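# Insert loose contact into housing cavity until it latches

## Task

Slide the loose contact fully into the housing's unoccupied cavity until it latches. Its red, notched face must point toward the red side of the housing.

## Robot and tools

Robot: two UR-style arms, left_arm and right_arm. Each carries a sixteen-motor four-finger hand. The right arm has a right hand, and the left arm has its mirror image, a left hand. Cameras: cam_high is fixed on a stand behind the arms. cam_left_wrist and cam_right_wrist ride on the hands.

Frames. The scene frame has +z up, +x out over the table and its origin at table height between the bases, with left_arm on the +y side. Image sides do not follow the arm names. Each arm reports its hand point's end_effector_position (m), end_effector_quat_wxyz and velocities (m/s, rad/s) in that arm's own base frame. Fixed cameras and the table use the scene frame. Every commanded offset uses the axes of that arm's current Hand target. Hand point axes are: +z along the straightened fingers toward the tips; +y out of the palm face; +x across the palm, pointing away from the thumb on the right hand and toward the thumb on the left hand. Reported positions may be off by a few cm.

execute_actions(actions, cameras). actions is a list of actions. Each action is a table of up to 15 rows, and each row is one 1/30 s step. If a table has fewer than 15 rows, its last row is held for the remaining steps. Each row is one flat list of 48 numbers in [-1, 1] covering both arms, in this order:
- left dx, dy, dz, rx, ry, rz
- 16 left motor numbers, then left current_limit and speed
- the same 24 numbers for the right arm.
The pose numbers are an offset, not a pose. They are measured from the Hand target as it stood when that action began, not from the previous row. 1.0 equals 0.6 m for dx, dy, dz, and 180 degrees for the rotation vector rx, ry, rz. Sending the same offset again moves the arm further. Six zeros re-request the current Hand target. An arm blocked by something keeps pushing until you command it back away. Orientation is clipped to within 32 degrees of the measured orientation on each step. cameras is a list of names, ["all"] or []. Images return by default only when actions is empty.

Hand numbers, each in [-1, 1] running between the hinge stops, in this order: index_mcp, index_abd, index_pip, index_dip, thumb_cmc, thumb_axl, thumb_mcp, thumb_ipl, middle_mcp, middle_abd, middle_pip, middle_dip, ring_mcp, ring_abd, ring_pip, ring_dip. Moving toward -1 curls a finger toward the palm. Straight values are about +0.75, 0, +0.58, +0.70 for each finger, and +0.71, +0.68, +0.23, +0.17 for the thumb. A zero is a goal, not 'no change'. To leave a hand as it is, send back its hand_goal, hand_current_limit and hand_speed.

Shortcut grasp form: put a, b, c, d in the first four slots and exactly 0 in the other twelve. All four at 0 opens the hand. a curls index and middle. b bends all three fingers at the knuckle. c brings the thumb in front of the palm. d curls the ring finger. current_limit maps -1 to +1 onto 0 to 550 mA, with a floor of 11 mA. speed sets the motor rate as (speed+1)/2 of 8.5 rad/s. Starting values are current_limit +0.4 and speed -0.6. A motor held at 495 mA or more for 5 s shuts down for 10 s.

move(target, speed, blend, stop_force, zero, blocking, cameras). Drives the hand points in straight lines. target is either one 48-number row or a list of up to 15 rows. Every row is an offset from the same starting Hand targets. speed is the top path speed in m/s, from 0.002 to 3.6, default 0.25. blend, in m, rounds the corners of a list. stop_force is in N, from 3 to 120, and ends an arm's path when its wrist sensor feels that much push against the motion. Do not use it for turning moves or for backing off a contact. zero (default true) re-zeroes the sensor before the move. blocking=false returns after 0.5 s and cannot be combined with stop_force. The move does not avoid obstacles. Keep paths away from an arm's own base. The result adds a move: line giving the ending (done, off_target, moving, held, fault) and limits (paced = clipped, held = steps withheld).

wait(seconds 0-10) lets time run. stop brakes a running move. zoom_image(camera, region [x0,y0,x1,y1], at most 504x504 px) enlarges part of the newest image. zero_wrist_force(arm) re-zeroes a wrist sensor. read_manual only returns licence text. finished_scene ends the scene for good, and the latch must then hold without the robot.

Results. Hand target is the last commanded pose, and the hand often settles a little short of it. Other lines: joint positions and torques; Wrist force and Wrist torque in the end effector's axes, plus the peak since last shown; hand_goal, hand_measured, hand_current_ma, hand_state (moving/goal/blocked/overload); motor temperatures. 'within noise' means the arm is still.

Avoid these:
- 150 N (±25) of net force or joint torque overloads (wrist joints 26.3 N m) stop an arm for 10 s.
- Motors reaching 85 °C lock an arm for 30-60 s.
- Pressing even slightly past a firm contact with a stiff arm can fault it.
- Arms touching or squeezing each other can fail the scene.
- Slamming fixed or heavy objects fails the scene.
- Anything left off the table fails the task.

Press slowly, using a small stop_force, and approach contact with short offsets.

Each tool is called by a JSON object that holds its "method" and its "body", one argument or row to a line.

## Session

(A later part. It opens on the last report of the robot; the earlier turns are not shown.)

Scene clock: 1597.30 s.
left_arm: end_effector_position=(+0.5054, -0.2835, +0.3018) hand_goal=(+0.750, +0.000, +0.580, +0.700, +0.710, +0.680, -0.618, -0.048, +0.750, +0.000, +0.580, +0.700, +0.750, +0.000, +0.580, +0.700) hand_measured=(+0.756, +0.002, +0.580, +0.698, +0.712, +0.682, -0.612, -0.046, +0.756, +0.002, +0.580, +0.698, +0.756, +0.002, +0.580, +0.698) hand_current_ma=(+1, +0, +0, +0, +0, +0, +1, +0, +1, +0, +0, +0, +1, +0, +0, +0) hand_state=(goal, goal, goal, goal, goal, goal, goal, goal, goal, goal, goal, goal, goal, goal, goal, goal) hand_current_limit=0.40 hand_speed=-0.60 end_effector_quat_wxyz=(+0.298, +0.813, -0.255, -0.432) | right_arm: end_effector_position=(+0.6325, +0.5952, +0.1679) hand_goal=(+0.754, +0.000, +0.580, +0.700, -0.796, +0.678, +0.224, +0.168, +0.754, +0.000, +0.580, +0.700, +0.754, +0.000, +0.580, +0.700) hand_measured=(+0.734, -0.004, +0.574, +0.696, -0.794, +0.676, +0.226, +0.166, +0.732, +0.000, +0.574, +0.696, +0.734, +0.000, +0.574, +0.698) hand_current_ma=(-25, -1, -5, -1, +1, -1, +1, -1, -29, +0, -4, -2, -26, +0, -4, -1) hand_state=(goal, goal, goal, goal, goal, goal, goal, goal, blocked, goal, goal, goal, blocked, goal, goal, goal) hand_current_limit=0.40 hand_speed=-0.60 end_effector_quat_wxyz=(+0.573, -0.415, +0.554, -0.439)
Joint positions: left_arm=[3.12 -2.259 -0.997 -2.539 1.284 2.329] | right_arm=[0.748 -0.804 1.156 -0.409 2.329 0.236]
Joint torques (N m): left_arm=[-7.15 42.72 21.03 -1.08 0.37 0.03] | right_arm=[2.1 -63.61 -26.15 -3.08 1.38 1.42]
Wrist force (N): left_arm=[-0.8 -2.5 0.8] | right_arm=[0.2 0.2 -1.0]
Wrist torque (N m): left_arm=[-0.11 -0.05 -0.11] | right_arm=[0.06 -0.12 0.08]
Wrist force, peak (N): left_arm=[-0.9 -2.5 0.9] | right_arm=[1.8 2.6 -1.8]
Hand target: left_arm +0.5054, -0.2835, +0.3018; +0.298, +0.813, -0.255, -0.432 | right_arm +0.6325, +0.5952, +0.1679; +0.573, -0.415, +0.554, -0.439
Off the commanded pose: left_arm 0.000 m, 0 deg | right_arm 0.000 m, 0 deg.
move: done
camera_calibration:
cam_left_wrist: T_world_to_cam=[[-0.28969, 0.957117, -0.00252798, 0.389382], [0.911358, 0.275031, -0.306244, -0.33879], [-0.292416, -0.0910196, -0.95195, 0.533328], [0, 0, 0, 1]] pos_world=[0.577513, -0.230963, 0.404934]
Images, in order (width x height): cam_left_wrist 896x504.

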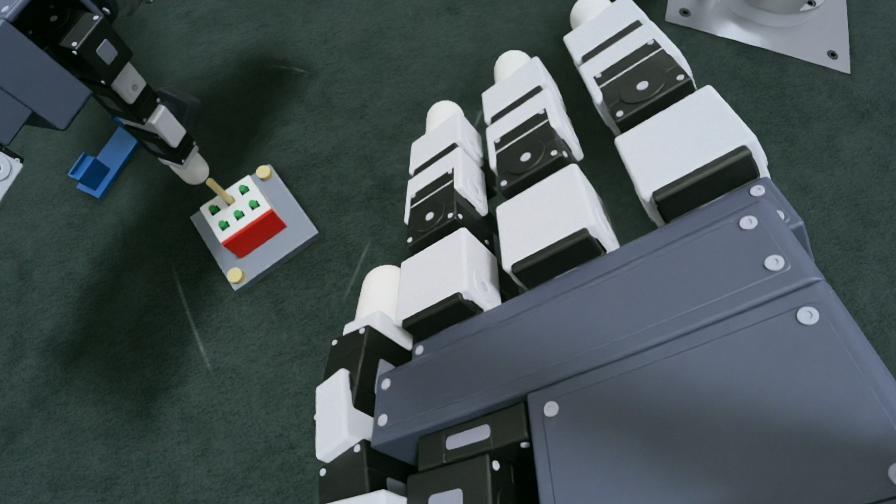

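{"method": "move", "body": {
  "target": [0,0,0,0,0,0, 0.75,0,0.58,0.70,0.71,0.68,-0.618,-0.049,0.75,0,0.58,0.70,0.75,0,0.58,0.70, 0.4,-0.6, 0.0058,0.026,-0.002,0,0,0, 0.753,0,0.58,0.7,-0.796,0.677,0.2247,0.1676,0.753,0,0.58,0.7,0.753,0,0.58,0.7, 0.4,-0.6],
  "speed": 0.01,
  "stop_force": 8
}}

{"method": "move", "body": {
  "target": [0,0,0,0,0,0, 0.75,0,0.58,0.70,0.71,0.68,-0.618,-0.049,0.75,0,0.58,0.70,0.75,0,0.58,0.70, 0.4,-0.6, 0.0023,0.008,-0.0003,0,0,0, 0.753,0,0.58,0.7,-0.796,0.677,0.2247,0.1676,0.753,0,0.58,0.7,0.753,0,0.58,0.7, 0.4,-0.6],
  "speed": 0.004,
  "stop_force": 20,
  "zero": false,
  "cameras": ["cam_left_wrist"]
}}

{"method": "zoom_image", "body": {
  "camera": "cam_left_wrist",
  "region": [150, 120, 250, 220]
}}

Scene clock: 1614.23 s.
left_arm: end_effector_position=(+0.5054, -0.2835, +0.3018) hand_goal=(+0.750, +0.000, +0.580, +0.700, +0.710, +0.680, -0.618, -0.048, +0.750, +0.000, +0.580, +0.700, +0.750, +0.000, +0.580, +0.700) hand_measured=(+0.756, +0.002, +0.580, +0.698, +0.712, +0.682, -0.612, -0.046, +0.756, +0.002, +0.580, +0.698, +0.756, +0.002, +0.580, +0.698) hand_current_ma=(+1, +0, +0, +0, +0, +0, +1, +0, +1, +0, +0, +0, +1, +0, +0, +0) hand_state=(goal, goal, goal, goal, goal, goal, goal, goal, goal, goal, goal, goal, goal, goal, goal, goal) hand_current_limit=0.40 hand_speed=-0.60 end_effector_quat_wxyz=(+0.298, +0.813, -0.255, -0.432) | right_arm: end_effector_position=(+0.6320, +0.5960, +0.1548) hand_goal=(+0.754, +0.000, +0.580, +0.700, -0.796, +0.678, +0.224, +0.168, +0.754, +0.000, +0.580, +0.700, +0.754, +0.000, +0.580, +0.700) hand_measured=(+0.734, -0.004, +0.574, +0.696, -0.794, +0.676, +0.224, +0.166, +0.732, +0.000, +0.574, +0.696, +0.734, +0.000, +0.574, +0.698) hand_current_ma=(-24, -1, -5, -1, +1, -1, +0, -1, -29, +0, -4, -2, -26, +0, -4, -1) hand_state=(goal, goal, goal, goal, goal, goal, goal, goal, blocked, goal, goal, goal, blocked, goal, goal, goal) hand_current_limit=0.40 hand_speed=-0.60 end_effector_quat_wxyz=(+0.573, -0.415, +0.554, -0.439)
Joint positions: left_arm=[3.12 -2.259 -0.997 -2.539 1.284 2.329] | right_arm=[0.75 -0.791 1.168 -0.435 2.331 0.236]
Joint torques (N m): left_arm=[-6.77 43.48 20.61 -1.19 0.41 0.05] | right_arm=[-2.79 -54.53 -20.58 1.34 -0.98 -0.84]
Wrist force (N): left_arm=[-0.7 -2.1 0.8] | right_arm=[-2.5 -9.5 -1.0]
Wrist torque (N m): left_arm=[-0.06 -0.05 -0.11] | right_arm=[-0.87 0.12 0.00]
Wrist force, peak (N): left_arm=[-0.8 -2.5 1.0] | right_arm=[-3.2 -12.3 -1.1]
Hand target: left_arm +0.5054, -0.2835, +0.3018; +0.298, +0.813, -0.255, -0.432 | right_arm +0.6321, +0.5959, +0.1548; +0.573, -0.415, +0.554, -0.439 (not the last commanded pose)
Off the commanded pose: left_arm 0.000 m, 0 deg | right_arm 0.003 m, 0 deg.
move: contact (right_arm)

Scene clock: 1615.60 s.
left_arm: end_effector_position=(+0.5054, -0.2835, +0.3018) hand_goal=(+0.750, +0.000, +0.580, +0.700, +0.710, +0.680, -0.618, -0.048, +0.750, +0.000, +0.580, +0.700, +0.750, +0.000, +0.580, +0.700) hand_measured=(+0.756, +0.002, +0.580, +0.698, +0.712, +0.682, -0.612, -0.046, +0.756, +0.002, +0.580, +0.698, +0.756, +0.002, +0.580, +0.698) hand_current_ma=(+1, +0, +0, +0, +0, +0, +1, +0, +1, +0, +0, +0, +1, +0, +0, +0) hand_state=(goal, goal, goal, goal, goal, goal, goal, goal, goal, goal, goal, goal, goal, goal, goal, goal) hand_current_limit=0.40 hand_speed=-0.60 end_effector_quat_wxyz=(+0.298, +0.813, -0.255, -0.432) | right_arm: end_effector_position=(+0.6321, +0.5960, +0.1540) hand_goal=(+0.754, +0.000, +0.580, +0.700, -0.796, +0.678, +0.224, +0.168, +0.754, +0.000, +0.580, +0.700, +0.754, +0.000, +0.580, +0.700) hand_measured=(+0.734, -0.004, +0.574, +0.696, -0.794, +0.676, +0.224, +0.166, +0.732, +0.000, +0.574, +0.696, +0.734, +0.000, +0.574, +0.698) hand_current_ma=(-24, -1, -5, -1, +1, -1, +0, -1, -29, +0, -4, -2, -26, +0, -4, -1) hand_state=(goal, goal, goal, goal, goal, goal, goal, goal, blocked, goal, goal, goal, blocked, goal, goal, goal) hand_current_limit=0.40 hand_speed=-0.60 end_effector_quat_wxyz=(+0.573, -0.414, +0.554, -0.439)
Joint positions: left_arm=[3.12 -2.259 -0.997 -2.539 1.284 2.329] | right_arm=[0.75 -0.79 1.169 -0.437 2.331 0.236]
Joint torques (N m): left_arm=[-7.17 43.15 20.62 -1.38 0.4 0.1] | right_arm=[-6.01 -46.78 -15.69 2.87 -1.09 -0.51]
Wrist force (N): left_arm=[-0.9 -2.3 0.9] | right_arm=[-5.4 -21.2 -1.0]
Wrist torque (N m): left_arm=[-0.11 -0.04 -0.12] | right_arm=[-1.98 0.40 -0.11]
Wrist force, peak (N): left_arm=[-0.6 -2.5 0.9] | right_arm=[-5.8 -21.7 -0.9]
Hand target: left_arm +0.5054, -0.2835, +0.3018; +0.298, +0.813, -0.255, -0.432 | right_arm +0.6321, +0.5960, +0.1540; +0.573, -0.414, +0.554, -0.439 (not the last commanded pose)
Off the commanded pose: left_arm 0.000 m, 0 deg | right_arm 0.004 m, 0 deg.
move: contact (right_arm)
camera_calibration:
cam_left_wrist: T_world_to_cam=[[-0.28969, 0.957117, -0.00252798, 0.389382], [0.911358, 0.275031, -0.306244, -0.33879], [-0.292416, -0.0910196, -0.95195, 0.533328], [0, 0, 0, 1]] pos_world=[0.577513, -0.230963, 0.404934]
Images, in order (width x height): cam_left_wrist 896x504.

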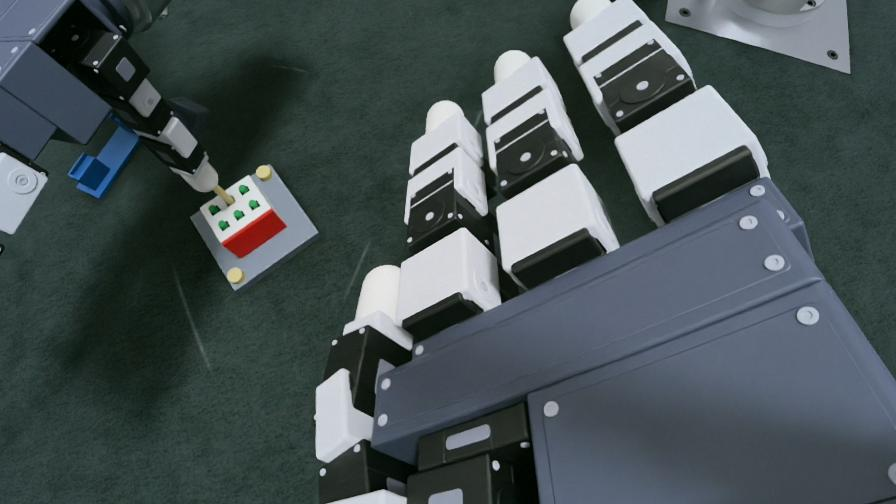

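Scaled by 5.040 from the camera's 896x504 image, which has a finer 1280x720 frame.

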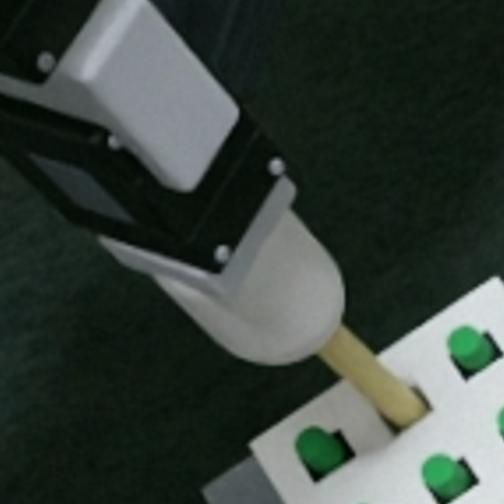

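{"method": "move", "body": {
  "target": [0,0,0,0,0,0, 0.75,0,0.58,0.70,0.71,0.68,-0.618,-0.049,0.75,0,0.58,0.70,0.75,0,0.58,0.70, 0.4,-0.6, 0.0018,0.0064,-0.0003,0,0,0, 0.753,0,0.58,0.7,-0.796,0.677,0.2247,0.1676,0.753,0,0.58,0.7,0.753,0,0.58,0.7, 0.4,-0.6],
  "speed": 0.004,
  "stop_force": 33,
  "zero": false,
  "cameras": ["cam_left_wrist"]
}}

{"method": "zoom_image", "body": {
  "camera": "cam_left_wrist",
  "region": [150, 120, 250, 220]
}}

Scene clock: 1622.60 s.
left_arm: end_effector_position=(+0.5054, -0.2835, +0.3018) hand_goal=(+0.750, +0.000, +0.580, +0.700, +0.710, +0.680, -0.618, -0.048, +0.750, +0.000, +0.580, +0.700, +0.750, +0.000, +0.580, +0.700) hand_measured=(+0.756, +0.002, +0.580, +0.698, +0.712, +0.682, -0.612, -0.046, +0.756, +0.002, +0.580, +0.698, +0.756, +0.002, +0.580, +0.698) hand_current_ma=(+1, +0, +0, +0, +0, +0, +1, +0, +1, +0, +0, +0, +1, +0, +0, +0) hand_state=(goal, goal, goal, goal, goal, goal, goal, goal, goal, goal, goal, goal, goal, goal, goal, goal) hand_current_limit=0.40 hand_speed=-0.60 end_effector_quat_wxyz=(+0.298, +0.813, -0.255, -0.432) | right_arm: end_effector_position=(+0.6321, +0.5960, +0.1532) hand_goal=(+0.754, +0.000, +0.580, +0.700, -0.796, +0.678, +0.224, +0.168, +0.754, +0.000, +0.580, +0.700, +0.754, +0.000, +0.580, +0.700) hand_measured=(+0.734, -0.004, +0.574, +0.696, -0.794, +0.676, +0.224, +0.166, +0.732, +0.000, +0.574, +0.696, +0.734, +0.000, +0.574, +0.698) hand_current_ma=(-24, -1, -5, -1, +1, -1, +0, -1, -29, +0, -4, -2, -26, +0, -4, -1) hand_state=(goal, goal, goal, goal, goal, goal, goal, goal, blocked, goal, goal, goal, blocked, goal, goal, goal) hand_current_limit=0.40 hand_speed=-0.60 end_effector_quat_wxyz=(+0.574, -0.414, +0.554, -0.439)
Joint positions: left_arm=[3.12 -2.259 -0.997 -2.539 1.284 2.329] | right_arm=[0.75 -0.789 1.17 -0.439 2.331 0.236]
Joint torques (N m): left_arm=[-6.89 44.13 20.08 -1.18 0.59 0.31] | right_arm=[-7.12 -35.37 -8.57 4.4 1.03 -0.45]
Wrist force (N): left_arm=[-0.8 -2.4 0.8] | right_arm=[-9.2 -34.2 -0.9]
Wrist torque (N m): left_arm=[-0.10 -0.04 -0.11] | right_arm=[-3.22 0.75 -0.24]
Wrist force, peak (N): left_arm=[-1.0 -2.6 0.7] | right_arm=[-9.2 -35.0 -0.7]
Hand target: left_arm +0.5054, -0.2835, +0.3018; +0.298, +0.813, -0.255, -0.432 | right_arm +0.6321, +0.5960, +0.1532; +0.574, -0.414, +0.554, -0.439 (not the last commanded pose)
Off the commanded pose: left_arm 0.000 m, 0 deg | right_arm 0.003 m, 0 deg.
move: contact (right_arm)
camera_calibration:
cam_left_wrist: T_world_to_cam=[[-0.28969, 0.957117, -0.00252798, 0.389382], [0.911358, 0.275031, -0.306244, -0.33879], [-0.292416, -0.0910196, -0.95195, 0.533328], [0, 0, 0, 1]] pos_world=[0.577513, -0.230963, 0.404934]
Images, in order (width x height): cam_left_wrist 896x504.

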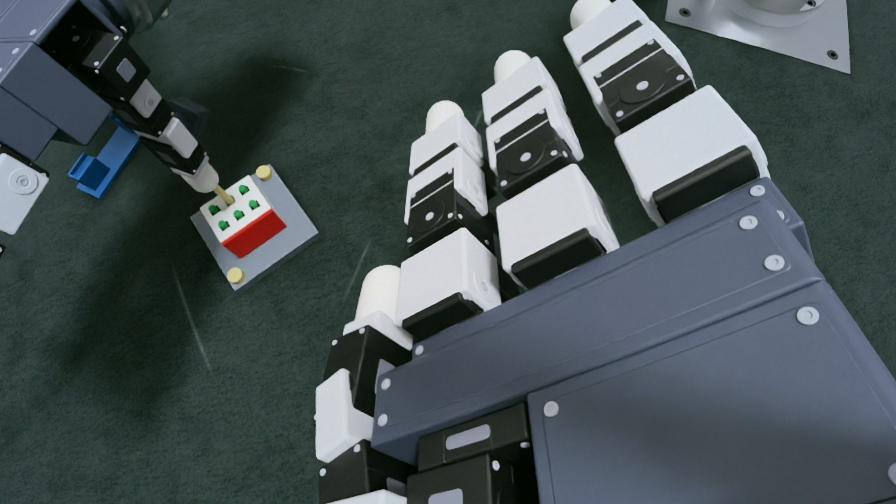

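Scaled by 5.040 from the camera's 896x504 image, which has a finer 1280x720 frame.

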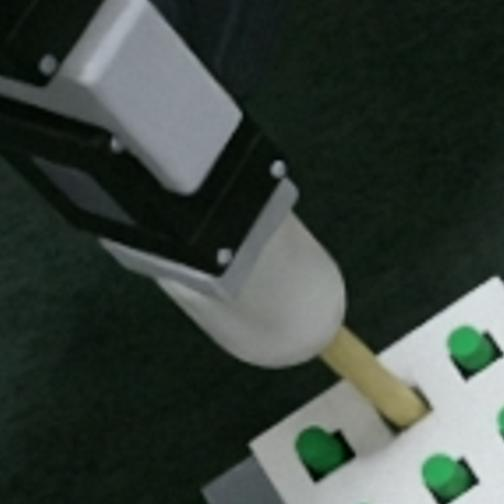

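{"method": "move", "body": {
  "target": [0,0,0,0,0,0, 0.75,0,0.58,0.70,0.71,0.68,-0.618,-0.049,0.75,0,0.58,0.70,0.75,0,0.58,0.70, 0.4,-0.6, -0.0271,-0.0961,0.0042,0,0,0, 0.753,0,0.58,0.7,-0.796,0.677,0.2247,0.1676,0.753,0,0.58,0.7,0.753,0,0.58,0.7, 0.4,-0.6],
  "speed": 0.04,
  "cameras": ["cam_left_wrist","cam_high"]
}}

{"method": "zoom_image", "body": {
  "camera": "cam_left_wrist",
  "region": [200, 175, 245, 220]
}}

Scene clock: 1636.43 s.
left_arm: end_effector_position=(+0.5054, -0.2835, +0.3018) hand_goal=(+0.750, +0.000, +0.580, +0.700, +0.710, +0.680, -0.618, -0.048, +0.750, +0.000, +0.580, +0.700, +0.750, +0.000, +0.580, +0.700) hand_measured=(+0.756, +0.002, +0.580, +0.698, +0.712, +0.682, -0.612, -0.046, +0.756, +0.002, +0.580, +0.698, +0.756, +0.002, +0.580, +0.698) hand_current_ma=(+1, +0, +0, +0, +0, +0, +1, +0, +1, +0, +0, +0, +1, +0, +0, +0) hand_state=(goal, goal, goal, goal, goal, goal, goal, goal, goal, goal, goal, goal, goal, goal, goal, goal) hand_current_limit=0.40 hand_speed=-0.60 end_effector_quat_wxyz=(+0.298, +0.813, -0.255, -0.432) | right_arm: end_effector_position=(+0.6321, +0.5960, +0.2134) hand_goal=(+0.754, +0.000, +0.580, +0.700, -0.796, +0.678, +0.224, +0.168, +0.754, +0.000, +0.580, +0.700, +0.754, +0.000, +0.580, +0.700) hand_measured=(+0.734, -0.004, +0.574, +0.696, -0.794, +0.676, +0.224, +0.166, +0.732, +0.000, +0.574, +0.696, +0.734, +0.000, +0.574, +0.698) hand_current_ma=(-24, -1, -5, -1, +1, -1, +0, -1, -29, +0, -4, -2, -26, +0, -4, -1) hand_state=(goal, goal, goal, goal, goal, goal, goal, goal, blocked, goal, goal, goal, blocked, goal, goal, goal) hand_current_limit=0.40 hand_speed=-0.60 end_effector_quat_wxyz=(+0.574, -0.414, +0.554, -0.439) end_effector_velocity=(+0.000, +0.000, -0.001) end_effector_angular_velocity=(+0.000, -0.001, +0.000)
Joint positions: left_arm=[3.12 -2.259 -0.997 -2.539 1.284 2.329] | right_arm=[0.75 -0.839 1.097 -0.317 2.33 0.236]
Joint velocities: left_arm=[within noise] | right_arm=[0 0 0.003 -0.005 0 0]
Joint torques (N m): left_arm=[-6.47 43.32 20.3 -1.06 0.56 0.09] | right_arm=[-9.47 -45.85 -14.39 -3.19 -1.05 -0.2]
Wrist force (N): left_arm=[-0.5 -2.2 1.0] | right_arm=[0.1 0.2 -1.1]
Wrist torque (N m): left_arm=[-0.09 -0.08 -0.09] | right_arm=[0.05 -0.11 0.07]
Wrist force, peak (N): left_arm=[-0.8 -2.6 0.7] | right_arm=[-8.9 -34.5 -0.9]
Hand target: left_arm +0.5054, -0.2835, +0.3018; +0.298, +0.813, -0.255, -0.432 | right_arm +0.6321, +0.5960, +0.2131; +0.574, -0.414, +0.554, -0.439
Off the commanded pose: left_arm 0.000 m, 0 deg | right_arm 0.000 m, 0 deg.
move: done
camera_calibration:
cam_left_wrist: T_world_to_cam=[[-0.28969, 0.957117, -0.00252798, 0.389382], [0.911358, 0.275031, -0.306244, -0.33879], [-0.292416, -0.0910196, -0.95195, 0.533328], [0, 0, 0, 1]] pos_world=[0.577513, -0.230963, 0.404934]
Images, in order (width x height): cam_high 896x504, cam_left_wrist 896x504.

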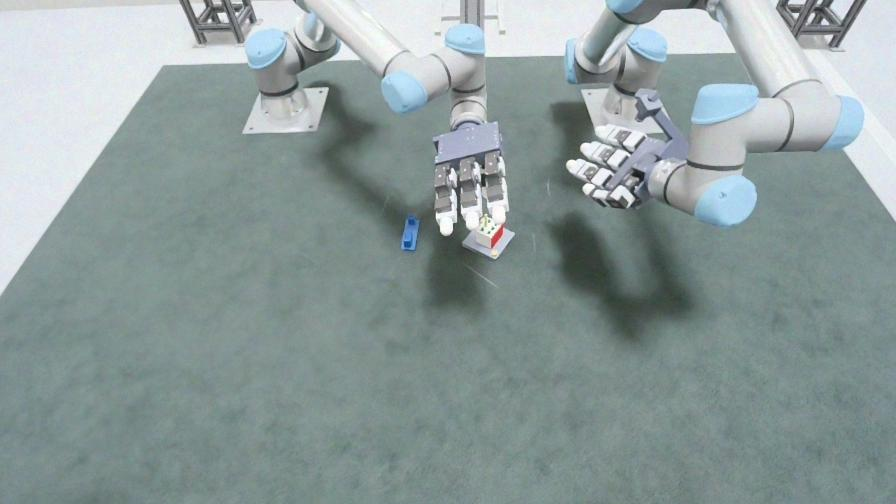

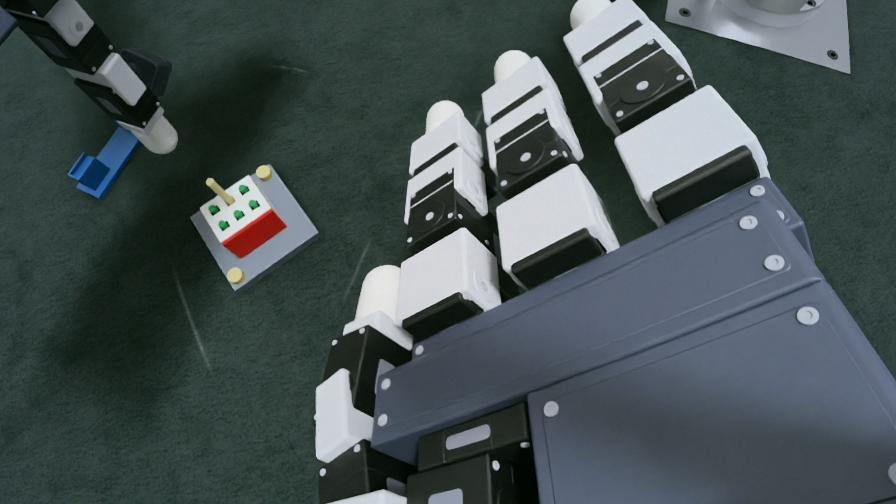

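Scaled by 11.200 from the camera's 896x504 image, which has a finer 1280x720 frame.

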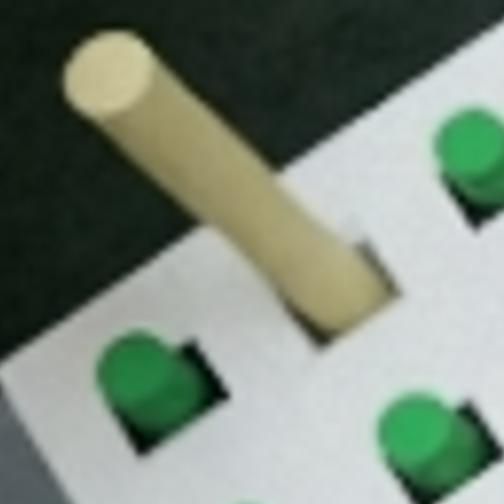

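{"method": "finished_scene", "body": {

}}

The scene is finished: the task was done.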